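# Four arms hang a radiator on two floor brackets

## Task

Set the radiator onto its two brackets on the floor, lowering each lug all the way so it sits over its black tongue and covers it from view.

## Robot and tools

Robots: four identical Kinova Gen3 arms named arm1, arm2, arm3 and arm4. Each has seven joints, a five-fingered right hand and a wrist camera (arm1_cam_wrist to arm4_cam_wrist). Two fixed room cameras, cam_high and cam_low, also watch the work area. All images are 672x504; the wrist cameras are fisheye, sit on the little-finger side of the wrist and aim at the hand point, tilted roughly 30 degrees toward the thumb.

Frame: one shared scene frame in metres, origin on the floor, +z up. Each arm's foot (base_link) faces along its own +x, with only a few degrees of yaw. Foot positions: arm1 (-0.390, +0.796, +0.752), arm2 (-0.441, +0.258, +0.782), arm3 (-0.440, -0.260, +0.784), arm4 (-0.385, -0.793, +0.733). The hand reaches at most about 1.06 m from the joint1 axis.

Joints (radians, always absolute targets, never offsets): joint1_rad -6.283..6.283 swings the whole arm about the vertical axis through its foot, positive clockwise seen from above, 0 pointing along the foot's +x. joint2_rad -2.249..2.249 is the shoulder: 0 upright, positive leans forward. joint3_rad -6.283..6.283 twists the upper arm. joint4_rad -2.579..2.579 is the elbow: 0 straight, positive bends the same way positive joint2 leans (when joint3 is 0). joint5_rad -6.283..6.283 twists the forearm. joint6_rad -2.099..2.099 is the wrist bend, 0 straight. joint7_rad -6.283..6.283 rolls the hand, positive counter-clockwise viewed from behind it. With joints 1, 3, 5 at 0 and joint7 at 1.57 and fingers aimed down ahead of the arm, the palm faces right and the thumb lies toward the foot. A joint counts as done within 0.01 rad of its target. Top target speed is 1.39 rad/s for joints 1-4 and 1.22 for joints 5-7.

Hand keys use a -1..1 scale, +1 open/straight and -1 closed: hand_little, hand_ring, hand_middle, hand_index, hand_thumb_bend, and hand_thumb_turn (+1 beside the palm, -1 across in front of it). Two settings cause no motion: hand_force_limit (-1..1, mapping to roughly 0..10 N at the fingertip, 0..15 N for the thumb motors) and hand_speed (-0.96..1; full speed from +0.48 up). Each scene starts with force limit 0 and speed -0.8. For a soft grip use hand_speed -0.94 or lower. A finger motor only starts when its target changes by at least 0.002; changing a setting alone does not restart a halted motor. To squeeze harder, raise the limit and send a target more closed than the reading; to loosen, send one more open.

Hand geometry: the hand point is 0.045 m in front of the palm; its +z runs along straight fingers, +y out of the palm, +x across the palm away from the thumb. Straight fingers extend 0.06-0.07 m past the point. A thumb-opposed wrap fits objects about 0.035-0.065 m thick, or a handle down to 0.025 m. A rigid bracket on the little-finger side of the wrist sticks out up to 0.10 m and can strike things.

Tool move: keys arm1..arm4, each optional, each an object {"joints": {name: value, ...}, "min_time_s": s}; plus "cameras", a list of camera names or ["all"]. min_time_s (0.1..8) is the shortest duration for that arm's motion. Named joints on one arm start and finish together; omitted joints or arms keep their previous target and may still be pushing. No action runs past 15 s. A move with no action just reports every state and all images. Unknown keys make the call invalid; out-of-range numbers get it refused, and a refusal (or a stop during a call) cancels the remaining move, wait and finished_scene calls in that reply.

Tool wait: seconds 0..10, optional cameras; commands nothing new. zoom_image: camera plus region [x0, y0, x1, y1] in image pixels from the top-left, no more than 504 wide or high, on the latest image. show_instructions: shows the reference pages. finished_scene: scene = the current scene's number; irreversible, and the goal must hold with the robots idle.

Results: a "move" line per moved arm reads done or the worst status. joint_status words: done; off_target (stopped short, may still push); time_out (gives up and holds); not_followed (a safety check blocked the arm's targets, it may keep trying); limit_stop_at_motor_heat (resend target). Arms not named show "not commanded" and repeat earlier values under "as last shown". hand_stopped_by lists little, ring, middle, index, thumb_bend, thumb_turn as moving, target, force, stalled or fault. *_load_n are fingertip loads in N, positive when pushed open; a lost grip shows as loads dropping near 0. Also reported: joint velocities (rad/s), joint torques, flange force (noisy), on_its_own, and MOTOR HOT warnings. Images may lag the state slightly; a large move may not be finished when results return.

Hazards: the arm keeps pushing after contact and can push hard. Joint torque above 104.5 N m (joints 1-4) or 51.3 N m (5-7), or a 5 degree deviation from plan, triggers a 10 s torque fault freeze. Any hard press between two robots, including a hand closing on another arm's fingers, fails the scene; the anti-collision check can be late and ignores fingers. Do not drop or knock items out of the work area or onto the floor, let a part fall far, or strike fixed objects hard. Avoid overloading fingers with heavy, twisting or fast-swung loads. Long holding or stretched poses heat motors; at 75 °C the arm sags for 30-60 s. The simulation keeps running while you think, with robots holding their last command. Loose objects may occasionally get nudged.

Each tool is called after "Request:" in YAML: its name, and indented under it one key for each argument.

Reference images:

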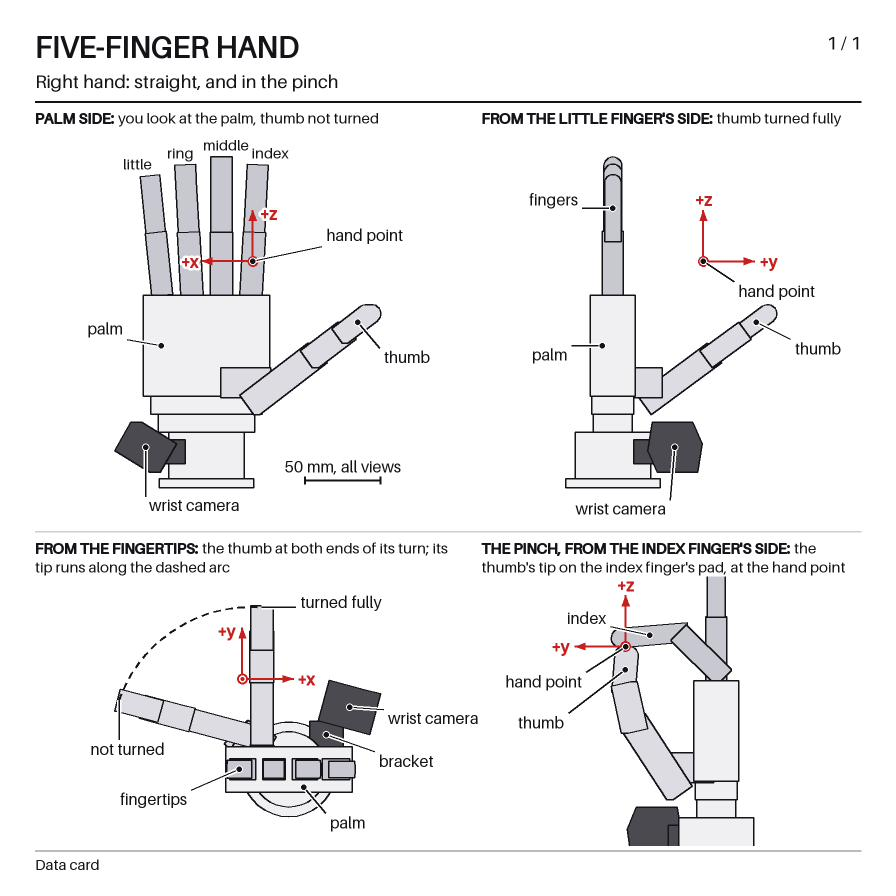

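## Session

Request:
move:

Scene clock: 0.00 s.
Joint torques (N m): no reading
Flange force (N): no reading
Joint velocities: within noise
arm1.joint_positions: joint1_rad=+0.288 joint2_rad=-0.406 joint3_rad=-0.118 joint4_rad=+1.560 joint5_rad=-0.017 joint6_rad=+1.947 joint7_rad=-2.128 hand_little=+1.000 hand_ring=+1.000 hand_middle=+1.000 hand_index=+1.000 hand_thumb_turn=+1.000 hand_thumb_bend=+1.000 hand_force_limit=+0.000 hand_speed=-0.800
arm1.joint_status: not commanded
arm1.hand_stopped_by: target,target,target,target,target,target
arm1.little_load_n: 0.0
arm1.ring_load_n: 0.0
arm1.middle_load_n: 0.0
arm1.index_load_n: 0.0
arm1.thumb_bend_load_n: 0.0
arm1.thumb_turn_load_n: 0.0
arm1.hand: x=-0.1978 y=+0.8021 z=+1.2297 quat_wxyz=(-0.024, -0.325, -0.945, +0.014) (m; scene frame)
arm2.joint_positions: joint1_rad=+0.414 joint2_rad=-0.339 joint3_rad=-0.046 joint4_rad=+1.489 joint5_rad=-0.069 joint6_rad=+2.057 joint7_rad=-1.906 hand_little=+1.000 hand_ring=+1.000 hand_middle=+1.000 hand_index=+1.000 hand_thumb_turn=+1.000 hand_thumb_bend=+1.000 hand_force_limit=+0.000 hand_speed=-0.800
arm2.joint_status: not commanded
arm2.hand_stopped_by: target,target,target,target,target,target
arm2.little_load_n: 0.0
arm2.ring_load_n: 0.0
arm2.middle_load_n: 0.0
arm2.index_load_n: 0.0
arm2.thumb_bend_load_n: 0.0
arm2.thumb_turn_load_n: 0.0
arm2.hand: x=-0.2637 y=+0.2238 z=+1.2695 quat_wxyz=(+0.034, -0.364, -0.930, -0.027) (m; scene frame)
arm3.joint_positions: joint1_rad=+0.557 joint2_rad=-0.420 joint3_rad=-0.031 joint4_rad=+1.450 joint5_rad=+0.017 joint6_rad=+2.030 joint7_rad=-2.119 hand_little=+1.000 hand_ring=+1.000 hand_middle=+1.000 hand_index=+1.000 hand_thumb_turn=+1.000 hand_thumb_bend=+1.000 hand_force_limit=+0.000 hand_speed=-0.800
arm3.joint_status: not commanded
arm3.hand_stopped_by: target,target,target,target,target,target
arm3.little_load_n: 0.0
arm3.ring_load_n: 0.0
arm3.middle_load_n: 0.0
arm3.index_load_n: 0.0
arm3.thumb_bend_load_n: 0.0
arm3.thumb_turn_load_n: 0.0
arm3.hand: x=-0.2696 y=-0.3450 z=+1.2947 quat_wxyz=(-0.033, -0.503, -0.863, +0.012) (m; scene frame)
arm4.joint_positions: joint1_rad=+0.188 joint2_rad=-0.376 joint3_rad=-0.098 joint4_rad=+1.540 joint5_rad=-0.005 joint6_rad=+2.040 joint7_rad=-1.887 hand_little=+1.000 hand_ring=+1.000 hand_middle=+1.000 hand_index=+1.000 hand_thumb_turn=+1.000 hand_thumb_bend=+1.000 hand_force_limit=+0.000 hand_speed=-0.800
arm4.joint_status: not commanded
arm4.hand_stopped_by: target,target,target,target,target,target
arm4.little_load_n: 0.0
arm4.ring_load_n: 0.0
arm4.middle_load_n: 0.0
arm4.index_load_n: 0.0
arm4.thumb_bend_load_n: 0.5
arm4.thumb_turn_load_n: 0.0
arm4.hand: x=-0.2240 y=-0.7777 z=+1.2087 quat_wxyz=(+0.028, -0.199, -0.980, +0.017) (m; scene frame)
pictures: arm1_cam_wrist, arm2_cam_wrist, arm3_cam_wrist, arm4_cam_wrist, cam_high, cam_low
camera_calibration:
arm1_cam_wrist: T_world_to_cam=[[0.393518, 0.919273, -0.00895202, -0.647094], [0.766056, -0.322515, 0.556006, -0.274526], [0.508234, -0.225656, -0.83113, 1.41564], [0, 0, 0, 1]] pos_world=[-0.254529, 0.825764, 1.32342]
arm2_cam_wrist: T_world_to_cam=[[0.450274, 0.888659, 0.0868279, -0.197686], [0.758659, -0.432048, 0.487618, -0.328279], [0.470839, -0.153689, -0.868729, 1.37356], [0, 0, 0, 1]] pos_world=[-0.308662, 0.244944, 1.37049]
arm3_cam_wrist: T_world_to_cam=[[0.696999, 0.715953, -0.0400486, 0.489246], [0.603161, -0.555156, 0.572711, -0.773108], [0.387801, -0.423335, -0.818778, 1.12885], [0, 0, 0, 1]] pos_world=[-0.312466, -0.301591, 1.38664]
arm4_cam_wrist: T_world_to_cam=[[0.136572, 0.990629, 0.00122246, 0.794757], [0.872663, -0.120892, 0.473123, -0.475456], [0.468837, -0.0635485, -0.880996, 1.23457], [0, 0, 0, 1]] pos_world=[-0.27244, -0.766333, 1.31163]

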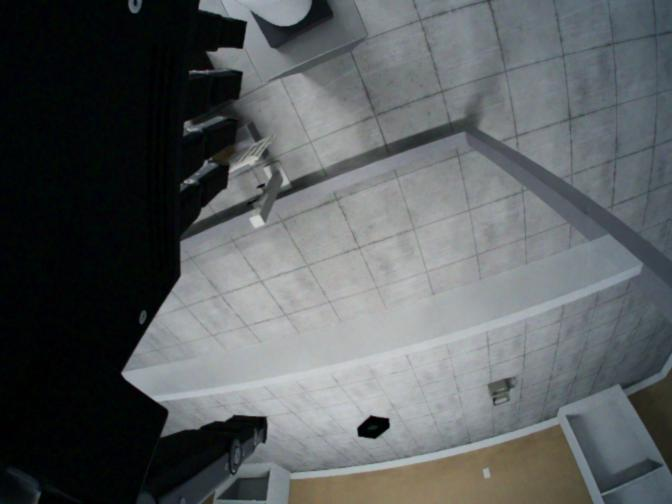

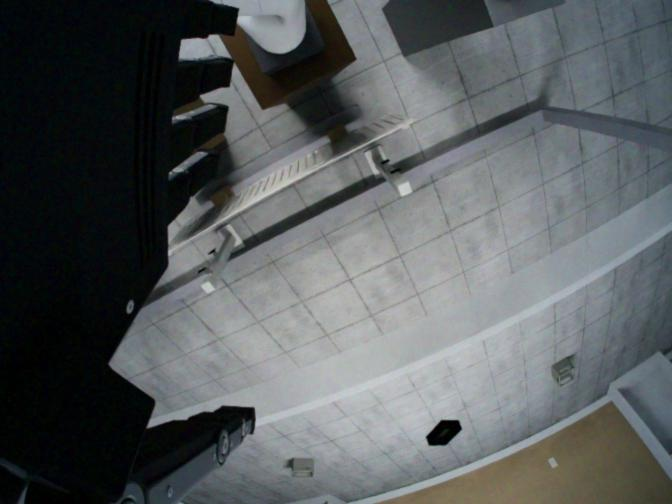

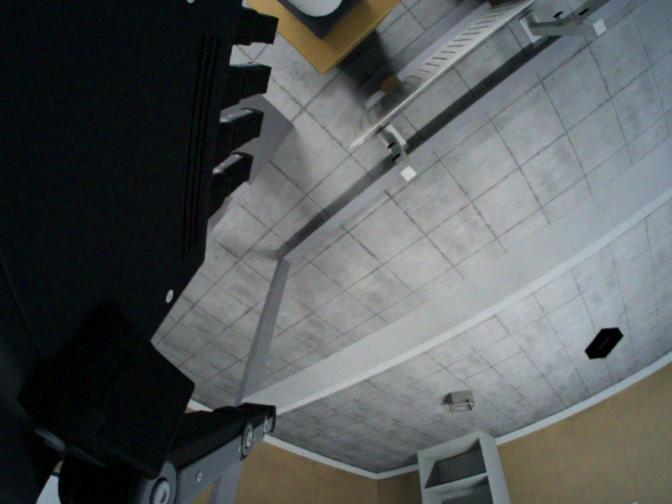

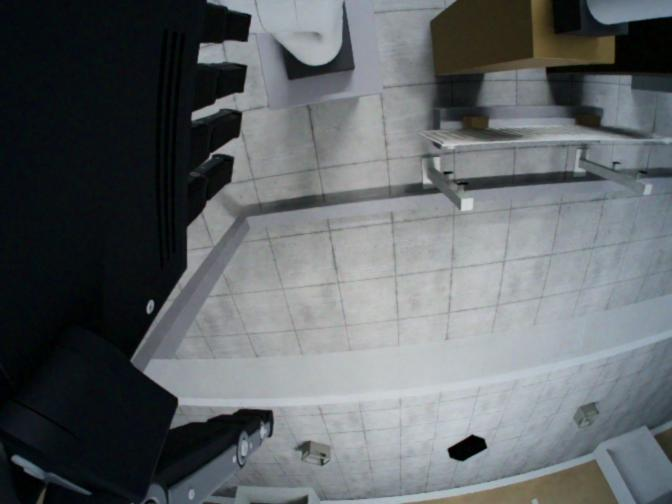

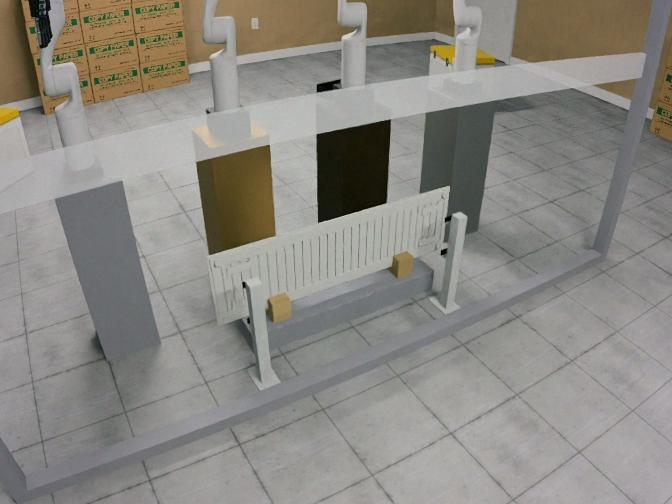

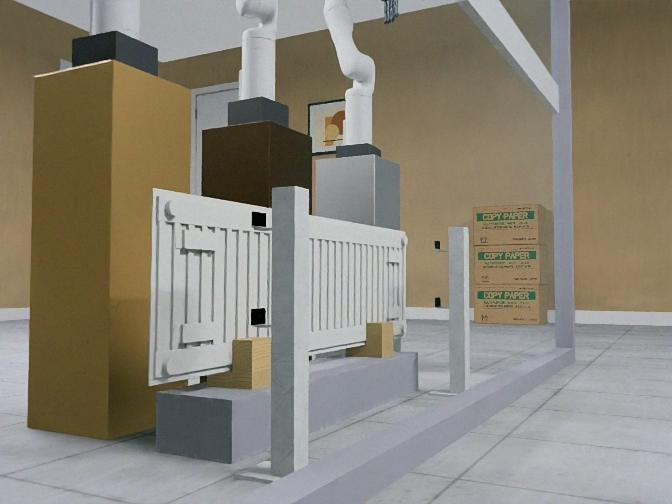

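Request:
zoom_image:
  camera: "cam_low"
  region: [130, 170, 330, 400]

Request:
zoom_image:
  camera: "cam_low"
  region: [320, 200, 480, 400]

Request:
zoom_image:
  camera: "cam_high"
  region: [190, 220, 340, 400]

Request:
zoom_image:
  camera: "cam_high"
  region: [370, 170, 520, 330]

Scaled by 2.191.

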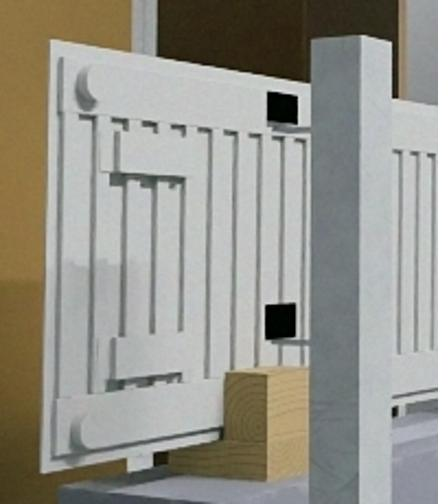

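Scaled by 2.520.

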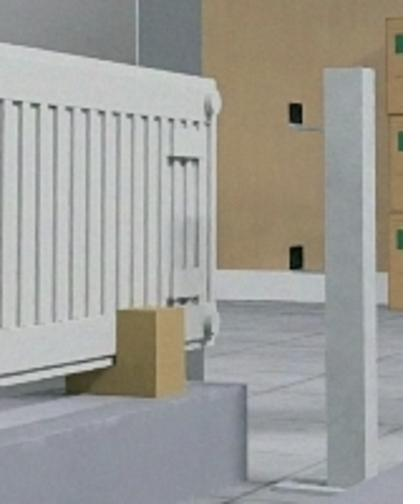

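Scaled by 2.800.

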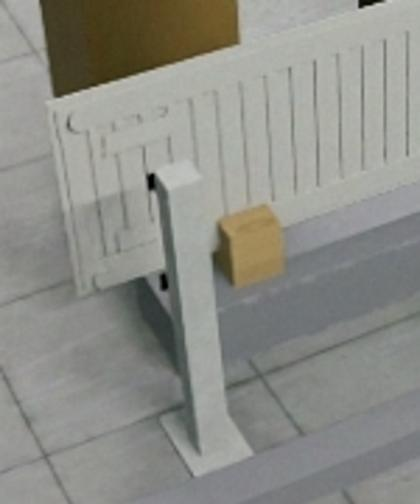

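Scaled by 3.150.

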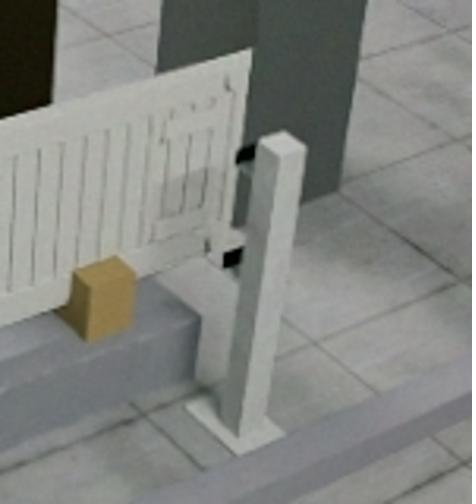

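Request:
move:
  arm1: {"joints":{"joint1_rad":0.77314,"joint2_rad":1.09244,"joint3_rad":0,"joint4_rad":2.12461,"joint5_rad":0,"joint6_rad":-0.07546,"joint7_rad":-2.48216,"hand_force_limit":-0.6,"hand_speed":0,"hand_thumb_turn":-1},"min_time_s":4}
  arm2: {"joints":{"joint1_rad":0.1928,"joint2_rad":1.2562,"joint3_rad":0,"joint4_rad":1.8823,"joint5_rad":0,"joint6_rad":0.0001,"joint7_rad":0.2152,"hand_force_limit":-0.6,"hand_speed":0,"hand_thumb_turn":-1},"min_time_s":4.5}
  arm3: {"joints":{"joint1_rad":-0.3683,"joint2_rad":1.2533,"joint3_rad":0,"joint4_rad":1.9001,"joint5_rad":0,"joint6_rad":-0.0258,"joint7_rad":-0.4435,"hand_force_limit":-0.6,"hand_speed":0,"hand_thumb_turn":-1},"min_time_s":4.5}
  arm4: {"joints":{"joint1_rad":-1.17625,"joint2_rad":1.22386,"joint3_rad":0,"joint4_rad":1.23017,"joint5_rad":0,"joint6_rad":0.68756,"joint7_rad":-4.3774,"hand_force_limit":-0.6,"hand_speed":0,"hand_thumb_turn":-1},"min_time_s":4}
  cameras: ["all"]

Scene clock: 128.90 s.
Joint torques (N m): arm1=[0.18 -16.03 0.67 0.92 0.11 -0.03 0.02] | arm2=[0.29 -18.55 0.58 1 0.1 -0.07 0.02] | arm3=[0.57 -18.96 0.68 0.63 -0.02 0.02 0.07] | arm4=[0.87 -24.18 -0.37 -5.19 0.28 -0.38 0.19]
Flange force (N): arm1=[-0.4 1.3 -0.5] | arm2=[-0.1 -3.5 2.6] | arm3=[-2.4 -0.3 2.6] | arm4=[3.6 -0.7 2.2]
move: arm1 done; arm2 done; arm3 done; arm4 done
Joint velocities: within noise
arm1.joint_positions: joint1_rad=+0.773 joint2_rad=+1.092 joint3_rad=+0.000 joint4_rad=+2.125 joint5_rad=+0.000 joint6_rad=-0.075 joint7_rad=-2.482 hand_little=+1.000 hand_ring=+1.000 hand_middle=+1.000 hand_index=+1.000 hand_thumb_turn=-1.000 hand_thumb_bend=+1.000 hand_force_limit=-0.600 hand_speed=+0.000
arm1.joint_status: all done
arm1.hand_stopped_by: target,target,target,target,target,target
arm1.little_load_n: 0.0
arm1.ring_load_n: 0.0
arm1.middle_load_n: 0.0
arm1.index_load_n: 0.0
arm1.thumb_bend_load_n: 0.0
arm1.thumb_turn_load_n: 0.0
arm1.hand: x=-0.0809 y=+0.5143 z=+0.5974 quat_wxyz=(-0.004, -0.724, -0.690, +0.002) (m; scene frame)
arm2.joint_positions: joint1_rad=+0.193 joint2_rad=+1.256 joint3_rad=+0.000 joint4_rad=+1.882 joint5_rad=+0.000 joint6_rad=+0.000 joint7_rad=+0.215 hand_little=+1.000 hand_ring=+1.000 hand_middle=+1.000 hand_index=+1.000 hand_thumb_turn=-1.000 hand_thumb_bend=+1.000 hand_force_limit=-0.600 hand_speed=+0.000
arm2.joint_status: all done
arm2.hand_stopped_by: target,target,target,target,target,target
arm2.little_load_n: 0.0
arm2.ring_load_n: 0.0
arm2.middle_load_n: 0.0
arm2.index_load_n: 0.5
arm2.thumb_bend_load_n: 0.0
arm2.thumb_turn_load_n: 0.0
arm2.hand: x=-0.1185 y=+0.1645 z=+0.5590 quat_wxyz=(-0.002, +0.690, -0.724, -0.002) (m; scene frame)
arm3.joint_positions: joint1_rad=-0.368 joint2_rad=+1.253 joint3_rad=+0.000 joint4_rad=+1.900 joint5_rad=+0.000 joint6_rad=-0.026 joint7_rad=-0.444 hand_little=+1.000 hand_ring=+1.000 hand_middle=+1.000 hand_index=+1.000 hand_thumb_turn=-1.000 hand_thumb_bend=+1.000 hand_force_limit=-0.600 hand_speed=+0.000
arm3.joint_status: all done
arm3.hand_stopped_by: target,target,target,target,target,target
arm3.little_load_n: 0.0
arm3.ring_load_n: 0.0
arm3.middle_load_n: 0.0
arm3.index_load_n: 0.0
arm3.thumb_bend_load_n: 0.0
arm3.thumb_turn_load_n: 0.0
arm3.hand: x=-0.1230 y=-0.0931 z=+0.5600 quat_wxyz=(-0.004, +0.690, -0.724, -0.006) (m; scene frame)
arm4.joint_positions: joint1_rad=-1.176 joint2_rad=+1.224 joint3_rad=+0.000 joint4_rad=+1.230 joint5_rad=+0.000 joint6_rad=+0.688 joint7_rad=-4.377 hand_little=+1.000 hand_ring=+1.000 hand_middle=+1.000 hand_index=+1.000 hand_thumb_turn=-1.000 hand_thumb_bend=+1.000 hand_force_limit=-0.600 hand_speed=+0.000
arm4.joint_status: all done
arm4.hand_stopped_by: target,target,target,target,target,target
arm4.little_load_n: 0.0
arm4.ring_load_n: 0.0
arm4.middle_load_n: 0.0
arm4.index_load_n: 0.0
arm4.thumb_bend_load_n: 0.0
arm4.thumb_turn_load_n: 0.0
arm4.hand: x=-0.0809 y=-0.2828 z=+0.5997 quat_wxyz=(+0.000, -0.723, -0.690, -0.003) (m; scene frame)
pictures: arm1_cam_wrist, arm2_cam_wrist, arm3_cam_wrist, arm4_cam_wrist, cam_high, cam_low
led back after a hold (arm4 arm): the arm was led back toward your command in small steps, so it may still be short of it.
joint command not followed: on one or more control steps a check withheld the commanded joint targets of the arm4 arm, and it was not sent them on those steps.
cause: the commanded joint targets, or the way to them, would bring a part of the robot too close to another arm (this arm's hand and the arm3 arm's hand, 34 mm apart when this arm was first held).
camera_calibration:
arm1_cam_wrist: T_world_to_cam=[[0.977761, 0.209077, 0.0164508, -0.0368413], [0.170086, -0.836415, 0.521038, 0.131615], [0.122697, -0.506653, -0.853375, 0.892384], [0, 0, 0, 1]] pos_world=[-0.0958563, 0.569916, 0.693568]
arm2_cam_wrist: T_world_to_cam=[[-0.972129, -0.231192, 0.0389337, -0.10626], [-0.171478, 0.814401, 0.554388, -0.470247], [-0.159878, 0.53226, -0.831347, 0.470357], [0, 0, 0, 1]] pos_world=[-0.108736, 0.108051, 0.655866]
arm3_cam_wrist: T_world_to_cam=[[-0.971333, -0.235306, -0.0338022, -0.119899], [-0.217441, 0.821969, 0.52639, -0.247735], [-0.0960784, 0.51865, -0.849571, 0.622473], [0, 0, 0, 1]] pos_world=[-0.110523, -0.147428, 0.655187]
arm4_cam_wrist: T_world_to_cam=[[0.975883, 0.215265, 0.036242, 0.11328], [0.165537, -0.837989, 0.519974, -0.540426], [0.142302, -0.501434, -0.853413, 0.495616], [0, 0, 0, 1]] pos_world=[-0.0916155, -0.228737, 0.699866]

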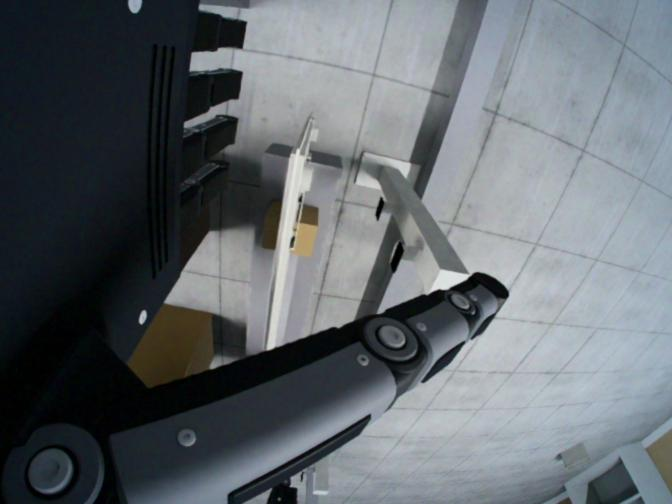

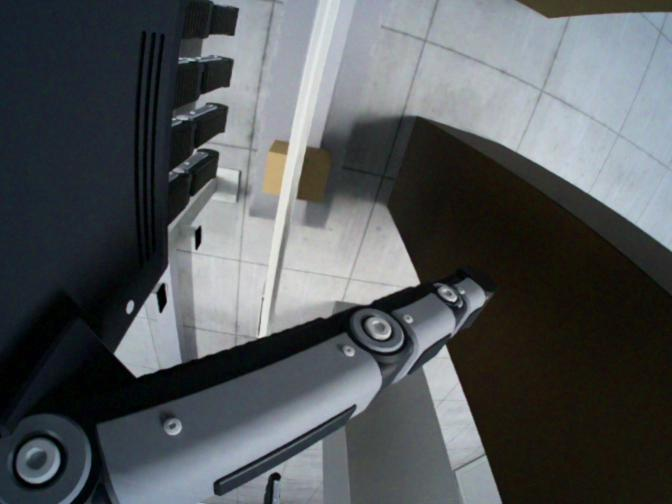

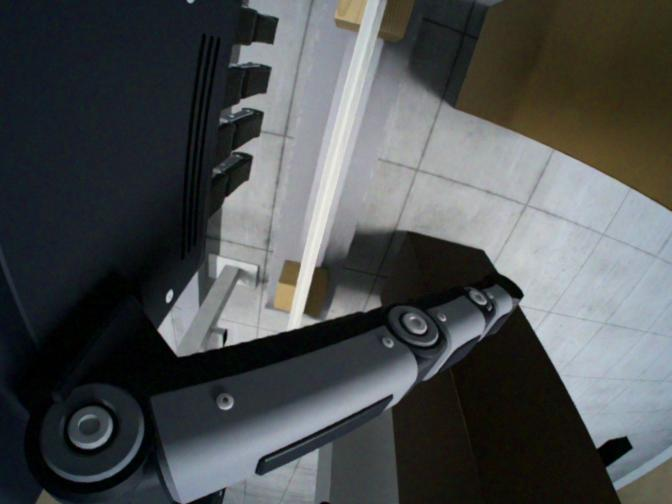

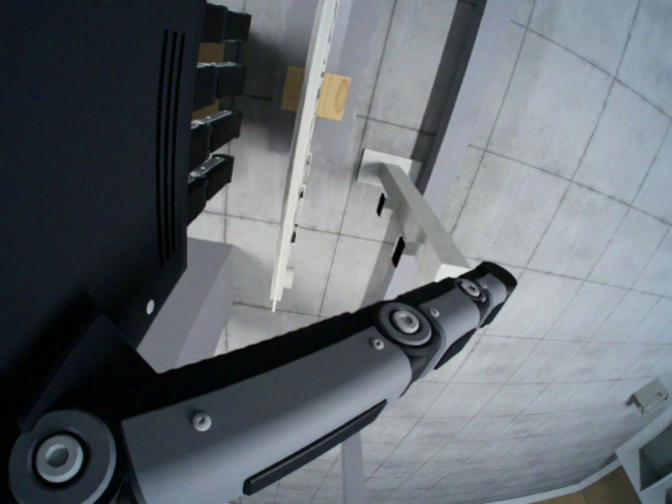

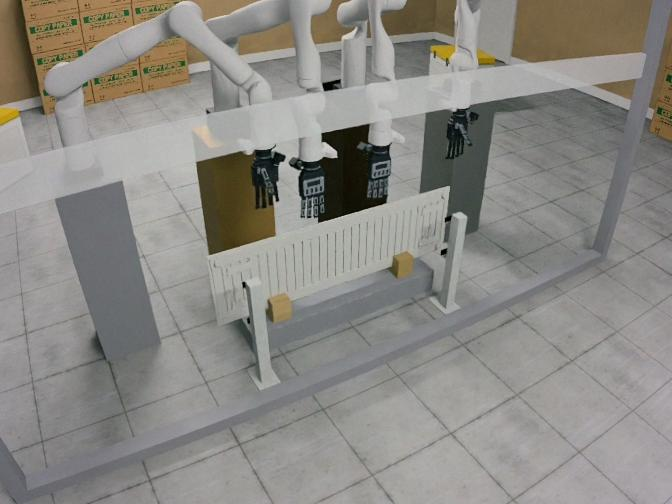

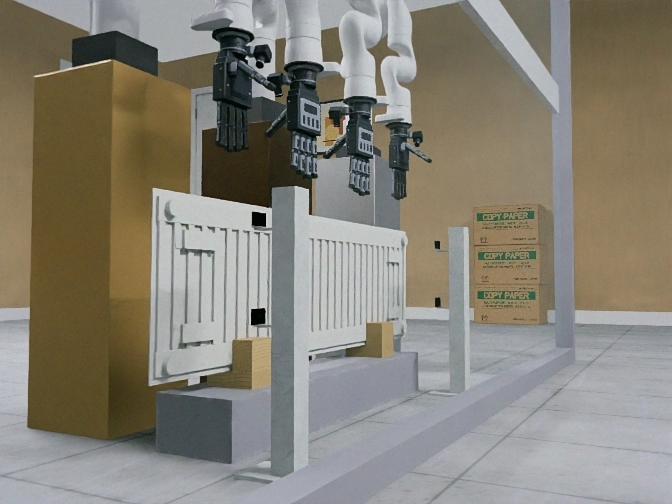

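Request:
zoom_image:
  camera: "arm1_cam_wrist"
  region: [260, 100, 440, 300]

Request:
zoom_image:
  camera: "arm4_cam_wrist"
  region: [260, 130, 440, 330]

Request:
zoom_image:
  camera: "arm2_cam_wrist"
  region: [150, 150, 340, 350]

Scaled by 2.520 from the camera's 672x504 image, which has a finer 960x720 frame.

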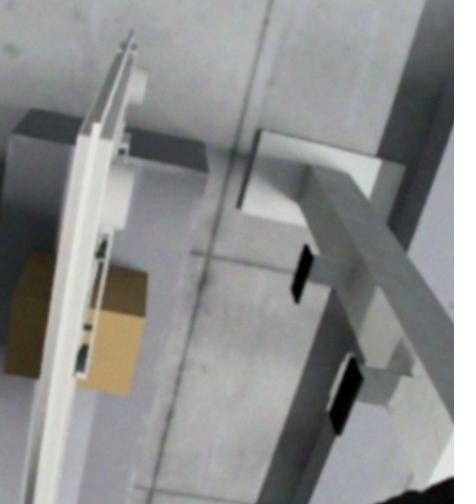

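Scaled by 2.520 from the camera's 672x504 image, which has a finer 960x720 frame.

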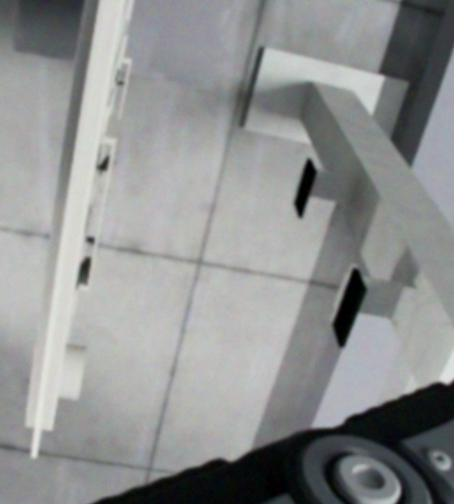

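Scaled by 2.520 from the camera's 672x504 image, which has a finer 960x720 frame.

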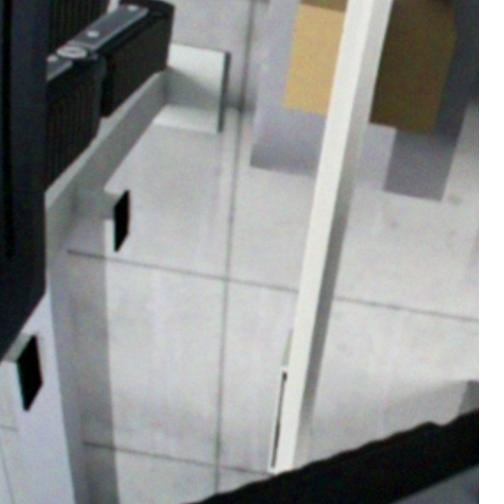

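Request:
zoom_image:
  camera: "arm1_cam_wrist"
  region: [275, 140, 345, 260]

Request:
zoom_image:
  camera: "arm4_cam_wrist"
  region: [265, 140, 335, 260]

Request:
zoom_image:
  camera: "arm4_cam_wrist"
  region: [360, 170, 430, 290]

Request:
zoom_image:
  camera: "arm1_cam_wrist"
  region: [360, 170, 430, 290]

Scaled by 4.200 from the camera's 672x504 image, which has a finer 960x720 frame.

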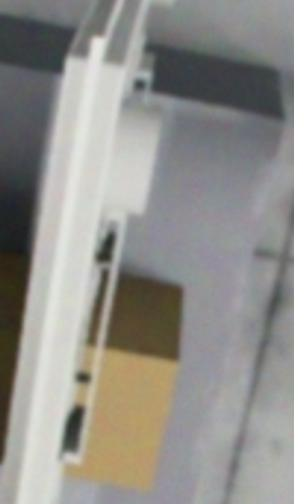

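Scaled by 4.200 from the camera's 672x504 image, which has a finer 960x720 frame.

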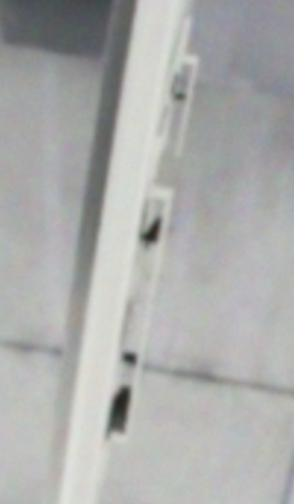

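Scaled by 4.200 from the camera's 672x504 image, which has a finer 960x720 frame.

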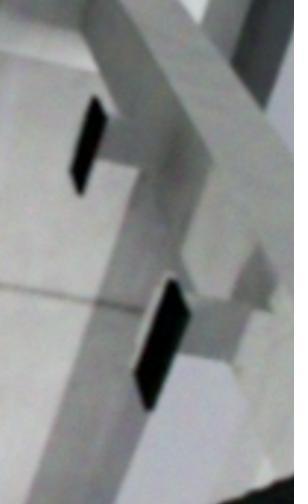

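Scaled by 4.200 from the camera's 672x504 image, which has a finer 960x720 frame.

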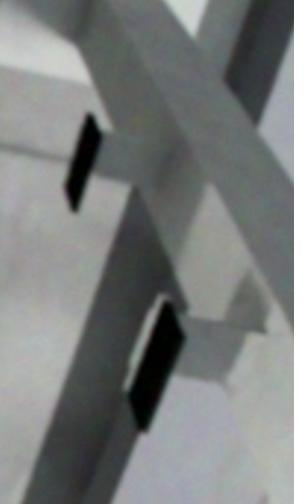

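Request:
move:
  arm1: {"joints":{"joint1_rad":1.14901,"joint2_rad":1.18579,"joint4_rad":1.4687,"joint6_rad":0.4871,"joint7_rad":-2.08799},"min_time_s":2.5}
  arm2: {"joints":{"joint1_rad":0.1609,"joint2_rad":1.25269,"joint4_rad":1.92304,"joint6_rad":-0.03693,"joint7_rad":0.2016},"min_time_s":2.5}
  arm3: {"joints":{"joint1_rad":-0.40387,"joint2_rad":1.24996,"joint4_rad":1.92678,"joint6_rad":-0.04935,"joint7_rad":-0.46077},"min_time_s":2.5}
  arm4: {"joints":{"joint1_rad":-1.18284,"joint2_rad":1.16031,"joint4_rad":1.42997,"joint6_rad":0.55132,"joint7_rad":-4.36574},"min_time_s":2.5}

Request:
move:
  arm1: {"joints":{"joint2_rad":1.5892,"joint4_rad":1.17309,"joint6_rad":0.3793},"min_time_s":3}
  arm2: {"joints":{"joint2_rad":1.59411,"joint4_rad":1.6486,"joint6_rad":-0.10392},"min_time_s":3}
  arm3: {"joints":{"joint2_rad":1.59166,"joint4_rad":1.6533,"joint6_rad":-0.11756},"min_time_s":3}
  arm4: {"joints":{"joint2_rad":1.5554,"joint4_rad":1.16073,"joint6_rad":0.42547},"min_time_s":3}
  cameras: ["all"]

Scene clock: 260.53 s.
Joint torques (N m): arm1=[0.11 -21.12 0.64 -3.64 0.12 -0.04 0.03] | arm2=[0.26 -18.22 0.57 1.29 0.09 -0.08 0.03] | arm3=[0.51 -18.7 0.69 0.78 -0.04 0 0.09] | arm4=[0.85 -22.85 -0.26 -4.36 0.29 -0.41 0.18]
Flange force (N): arm1=[-0.5 0.5 -0.6] | arm2=[-0.1 -3.4 2.5] | arm3=[-2.3 -0.2 2.4] | arm4=[3.0 -1.0 2.2]
move: arm1 done; arm2 done; arm3 done; arm4 done
Joint velocities: within noise
arm1.joint_positions: joint1_rad=+1.149 joint2_rad=+1.186 joint3_rad=+0.000 joint4_rad=+1.469 joint5_rad=+0.000 joint6_rad=+0.487 joint7_rad=-2.088 hand_little=+1.000 hand_ring=+1.000 hand_middle=+1.000 hand_index=+1.000 hand_thumb_turn=-1.000 hand_thumb_bend=+1.000 hand_force_limit=-0.600 hand_speed=+0.000
arm1.joint_status: all done
arm1.hand_stopped_by: target,target,target,target,target,target
arm1.little_load_n: 0.0
arm1.ring_load_n: 0.0
arm1.middle_load_n: 0.0
arm1.index_load_n: 0.0
arm1.thumb_bend_load_n: 0.0
arm1.thumb_turn_load_n: 0.5
arm1.hand: x=-0.1004 y=+0.2755 z=+0.5993 quat_wxyz=(-0.004, -0.718, -0.697, +0.002) (m; scene frame)
arm2.joint_positions: joint1_rad=+0.161 joint2_rad=+1.253 joint3_rad=+0.000 joint4_rad=+1.923 joint5_rad=+0.000 joint6_rad=-0.037 joint7_rad=+0.202 hand_little=+1.000 hand_ring=+1.000 hand_middle=+1.000 hand_index=+1.000 hand_thumb_turn=-1.000 hand_thumb_bend=+1.000 hand_force_limit=-0.600 hand_speed=+0.000
arm2.joint_status: all done
arm2.hand_stopped_by: target,target,target,target,target,target
arm2.little_load_n: 0.0
arm2.ring_load_n: 0.0
arm2.middle_load_n: 0.0
arm2.index_load_n: 0.0
arm2.thumb_bend_load_n: 0.0
arm2.thumb_turn_load_n: 0.0
arm2.hand: x=-0.1271 y=+0.1785 z=+0.5607 quat_wxyz=(-0.002, +0.696, -0.718, -0.002) (m; scene frame)
arm3.joint_positions: joint1_rad=-0.404 joint2_rad=+1.250 joint3_rad=+0.000 joint4_rad=+1.927 joint5_rad=+0.000 joint6_rad=-0.049 joint7_rad=-0.461 hand_little=+1.000 hand_ring=+1.000 hand_middle=+1.000 hand_index=+1.000 hand_thumb_turn=-1.000 hand_thumb_bend=+1.000 hand_force_limit=-0.600 hand_speed=+0.000
arm3.joint_status: all done
arm3.hand_stopped_by: target,target,target,target,target,target
arm3.little_load_n: 0.0
arm3.ring_load_n: 0.0
arm3.middle_load_n: 0.0
arm3.index_load_n: 0.0
arm3.thumb_bend_load_n: 0.0
arm3.thumb_turn_load_n: 0.0
arm3.hand: x=-0.1354 y=-0.0840 z=+0.5618 quat_wxyz=(-0.005, +0.696, -0.718, -0.006) (m; scene frame)
arm4.joint_positions: joint1_rad=-1.183 joint2_rad=+1.160 joint3_rad=+0.000 joint4_rad=+1.430 joint5_rad=+0.000 joint6_rad=+0.551 joint7_rad=-4.366 hand_little=+1.000 hand_ring=+1.000 hand_middle=+1.000 hand_index=+1.000 hand_thumb_turn=-1.000 hand_thumb_bend=+1.000 hand_force_limit=-0.600 hand_speed=+0.000
arm4.joint_status: all done
arm4.hand_stopped_by: target,target,target,target,target,target
arm4.little_load_n: 0.0
arm4.ring_load_n: 0.0
arm4.middle_load_n: 0.0
arm4.index_load_n: 0.0
arm4.thumb_bend_load_n: 0.0
arm4.thumb_turn_load_n: 0.0
arm4.hand: x=-0.1003 y=-0.3218 z=+0.5994 quat_wxyz=(+0.000, -0.717, -0.697, -0.003) (m; scene frame)
pictures: none

Scene clock: 263.83 s.
Joint torques (N m): arm1=[0.09 -21.77 0.67 -2.8 0.13 -0.06 0.05] | arm2=[0.27 -18.58 0.57 1.82 0.12 -0.06 0.04] | arm3=[0.51 -19.15 0.7 1.39 0.03 0.01 0.07] | arm4=[0.88 -23.51 -0.28 -3.48 0.24 -0.39 0.19]
Flange force (N): arm1=[-0.9 0.6 -0.2] | arm2=[-0.3 -3.1 3.5] | arm3=[-2.3 -0.1 3.0] | arm4=[2.8 -1.2 2.8]
move: arm1 done; arm2 done; arm3 done; arm4 done
Joint velocities: within noise
arm1.joint_positions: joint1_rad=+1.149 joint2_rad=+1.589 joint3_rad=+0.000 joint4_rad=+1.173 joint5_rad=+0.000 joint6_rad=+0.379 joint7_rad=-2.088 hand_little=+1.000 hand_ring=+1.000 hand_middle=+1.000 hand_index=+1.000 hand_thumb_turn=-1.000 hand_thumb_bend=+1.000 hand_force_limit=-0.600 hand_speed=+0.000
arm1.joint_status: all done
arm1.hand_stopped_by: target,target,target,target,target,target
arm1.little_load_n: 0.0
arm1.ring_load_n: 0.0
arm1.middle_load_n: 0.0
arm1.index_load_n: 0.0
arm1.thumb_bend_load_n: 0.0
arm1.thumb_turn_load_n: 0.0
arm1.hand: x=-0.1000 y=+0.2740 z=+0.4193 quat_wxyz=(-0.004, -0.718, -0.697, +0.002) (m; scene frame)
arm2.joint_positions: joint1_rad=+0.161 joint2_rad=+1.594 joint3_rad=+0.000 joint4_rad=+1.649 joint5_rad=+0.000 joint6_rad=-0.104 joint7_rad=+0.202 hand_little=+1.000 hand_ring=+1.000 hand_middle=+1.000 hand_index=+1.000 hand_thumb_turn=-1.000 hand_thumb_bend=+1.000 hand_force_limit=-0.600 hand_speed=+0.000
arm2.joint_status: all done
arm2.hand_stopped_by: target,target,target,target,target,target
arm2.little_load_n: 0.0
arm2.ring_load_n: 0.0
arm2.middle_load_n: 0.0
arm2.index_load_n: 0.0
arm2.thumb_bend_load_n: 0.0
arm2.thumb_turn_load_n: 0.0
arm2.hand: x=-0.1275 y=+0.1792 z=+0.4208 quat_wxyz=(-0.002, +0.696, -0.718, -0.002) (m; scene frame)
arm3.joint_positions: joint1_rad=-0.404 joint2_rad=+1.592 joint3_rad=+0.000 joint4_rad=+1.653 joint5_rad=+0.000 joint6_rad=-0.118 joint7_rad=-0.461 hand_little=+1.000 hand_ring=+1.000 hand_middle=+1.000 hand_index=+1.000 hand_thumb_turn=-1.000 hand_thumb_bend=+1.000 hand_force_limit=-0.600 hand_speed=+0.000
arm3.joint_status: all done
arm3.hand_stopped_by: target,target,target,target,target,target
arm3.little_load_n: 0.0
arm3.ring_load_n: 0.0
arm3.middle_load_n: 0.0
arm3.index_load_n: 0.0
arm3.thumb_bend_load_n: 0.0
arm3.thumb_turn_load_n: 0.0
arm3.hand: x=-0.1375 y=-0.0828 z=+0.4218 quat_wxyz=(-0.005, +0.697, -0.718, -0.006) (m; scene frame)
arm4.joint_positions: joint1_rad=-1.183 joint2_rad=+1.555 joint3_rad=+0.000 joint4_rad=+1.161 joint5_rad=+0.000 joint6_rad=+0.425 joint7_rad=-4.366 hand_little=+1.000 hand_ring=+1.000 hand_middle=+1.000 hand_index=+1.000 hand_thumb_turn=-1.000 hand_thumb_bend=+1.000 hand_force_limit=-0.600 hand_speed=+0.000
arm4.joint_status: all done
arm4.hand_stopped_by: target,target,target,target,target,target
arm4.little_load_n: 0.0
arm4.ring_load_n: 0.0
arm4.middle_load_n: 0.0
arm4.index_load_n: 0.0
arm4.thumb_bend_load_n: 0.0
arm4.thumb_turn_load_n: 0.0
arm4.hand: x=-0.0994 y=-0.3209 z=+0.4194 quat_wxyz=(+0.000, -0.717, -0.697, -0.003) (m; scene frame)
pictures: arm1_cam_wrist, arm2_cam_wrist, arm3_cam_wrist, arm4_cam_wrist, cam_high, cam_low
camera_calibration:
arm1_cam_wrist: T_world_to_cam=[[0.973741, 0.227074, 0.0162987, 0.0297929], [0.185555, -0.8331, 0.52107, 0.0272435], [0.1319, -0.504363, -0.853358, 0.621369], [0, 0, 0, 1]] pos_world=[-0.116024, 0.329327, 0.515569]
arm2_cam_wrist: T_world_to_cam=[[-0.967739, -0.248911, 0.0390335, -0.102508], [-0.186247, 0.811065, 0.554513, -0.408368], [-0.169683, 0.529354, -0.831259, 0.345403], [0, 0, 0, 1]] pos_world=[-0.116649, 0.122857, 0.517566]
arm3_cam_wrist: T_world_to_cam=[[-0.966839, -0.253089, -0.034177, -0.136918], [-0.232626, 0.817527, 0.526815, -0.189343], [-0.10539, 0.517296, -0.849292, 0.496789], [0, 0, 0, 1]] pos_world=[-0.124067, -0.136846, 0.516988]
arm4_cam_wrist: T_world_to_cam=[[0.971794, 0.23303, 0.0362373, 0.15141], [0.180764, -0.83472, 0.520161, -0.473135], [0.151461, -0.498939, -0.853299, 0.326904], [0, 0, 0, 1]] pos_world=[-0.111126, -0.267113, 0.519566]

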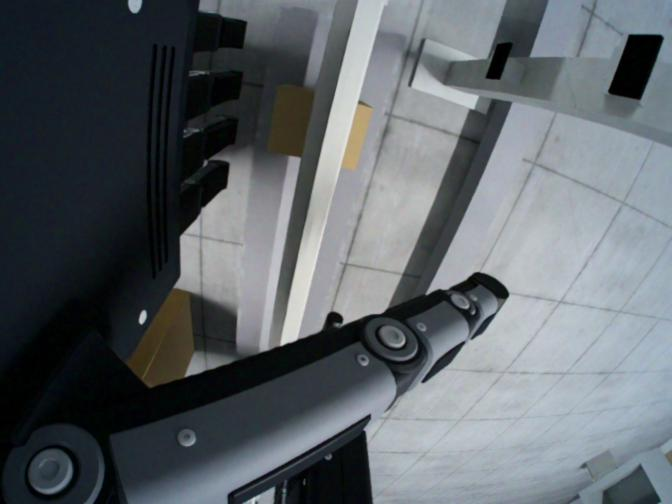

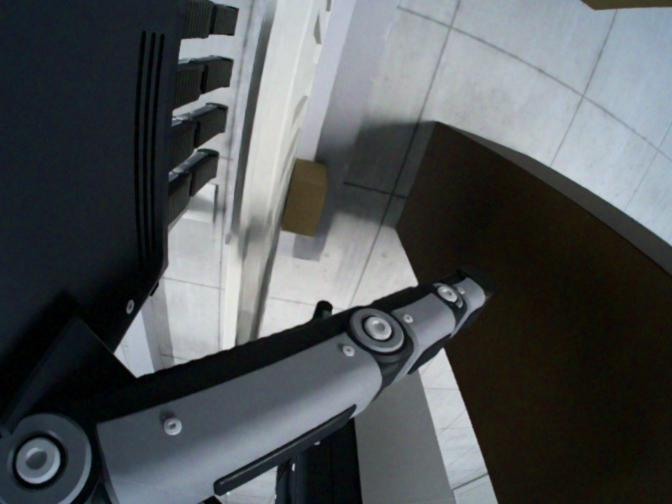

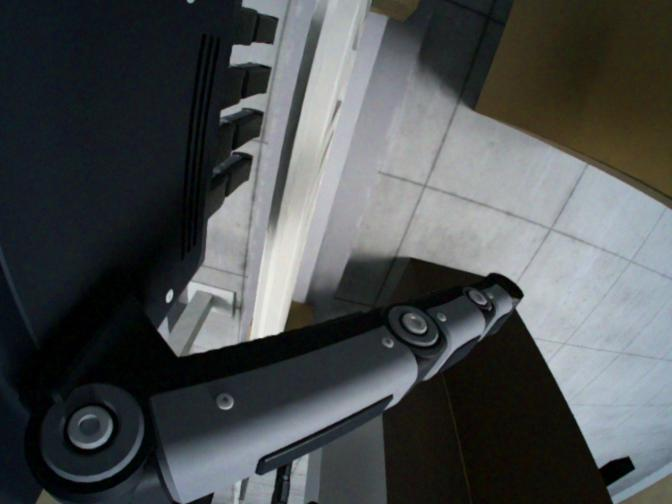

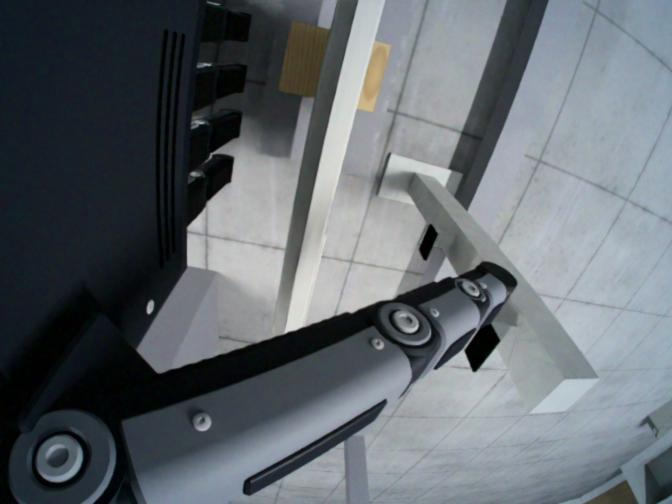

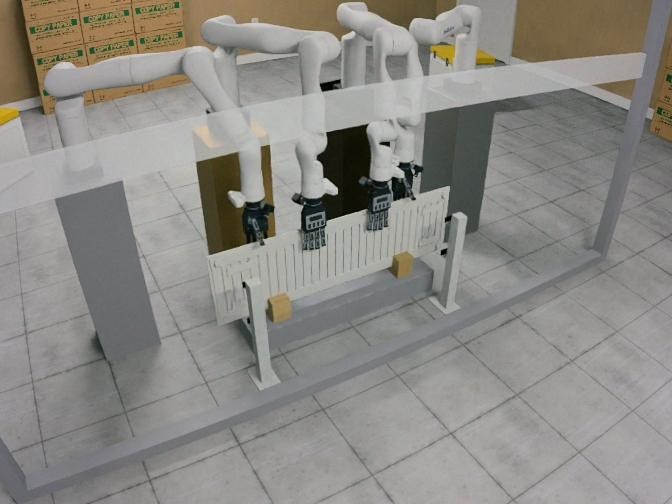

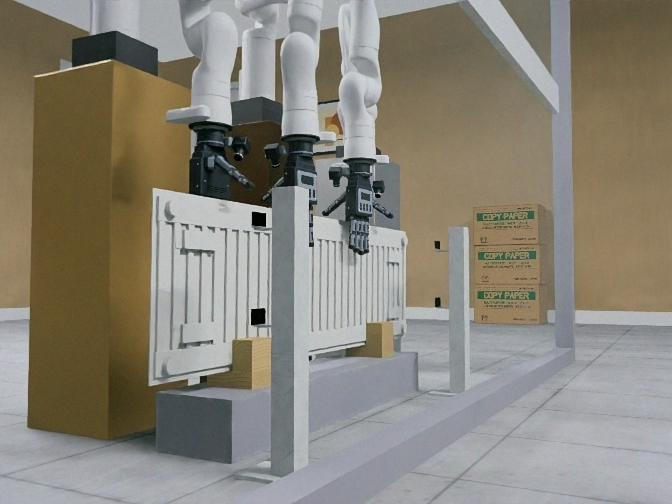

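Request:
zoom_image:
  camera: "arm1_cam_wrist"
  region: [240, 160, 380, 350]

Request:
zoom_image:
  camera: "arm4_cam_wrist"
  region: [240, 160, 380, 350]

Request:
zoom_image:
  camera: "arm2_cam_wrist"
  region: [190, 160, 330, 350]

Request:
zoom_image:
  camera: "arm3_cam_wrist"
  region: [210, 160, 350, 350]

Scaled by 2.653 from the camera's 672x504 image, which has a finer 960x720 frame.

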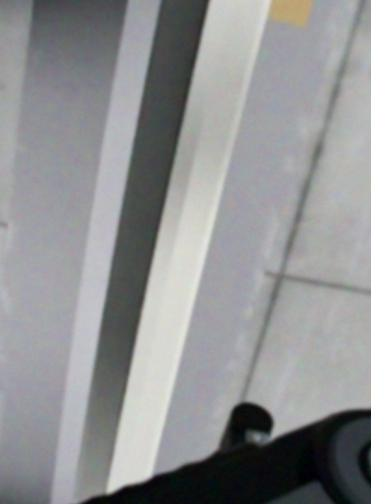

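Scaled by 2.653 from the camera's 672x504 image, which has a finer 960x720 frame.

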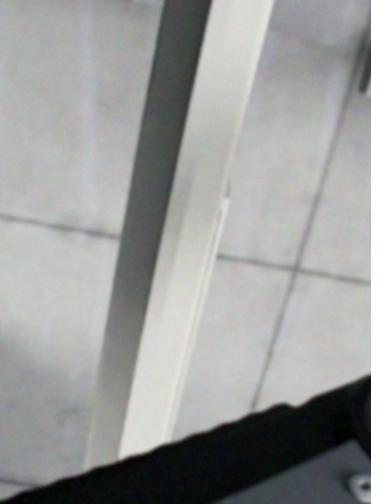

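Scaled by 2.653 from the camera's 672x504 image, which has a finer 960x720 frame.

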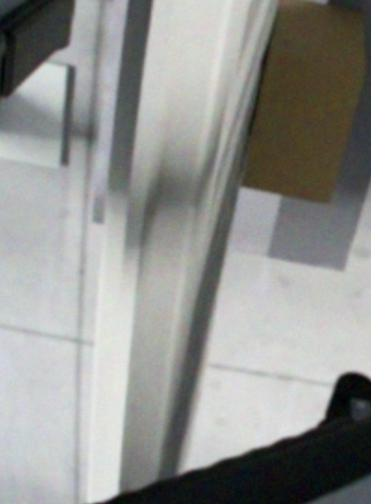

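Scaled by 2.653 from the camera's 672x504 image, which has a finer 960x720 frame.

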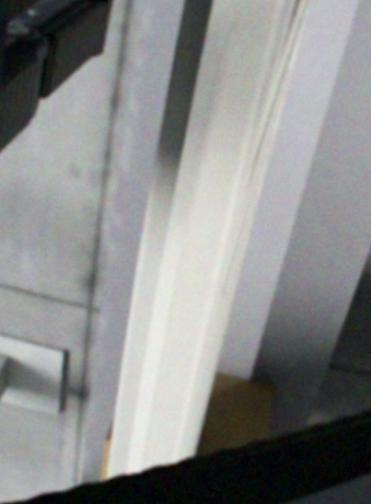

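Request:
zoom_image:
  camera: "arm1_cam_wrist"
  region: [280, 190, 350, 260]

Request:
zoom_image:
  camera: "arm2_cam_wrist"
  region: [225, 190, 295, 260]

Scaled by 7.200 from the camera's 672x504 image, which has a finer 960x720 frame.

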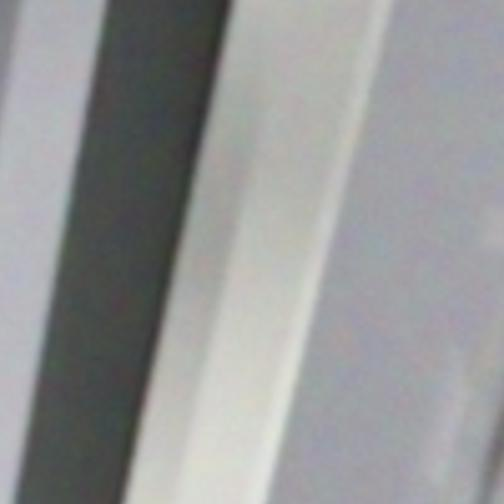

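Scaled by 7.200 from the camera's 672x504 image, which has a finer 960x720 frame.

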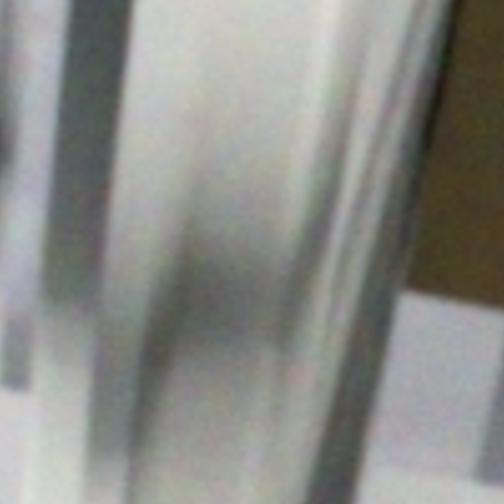

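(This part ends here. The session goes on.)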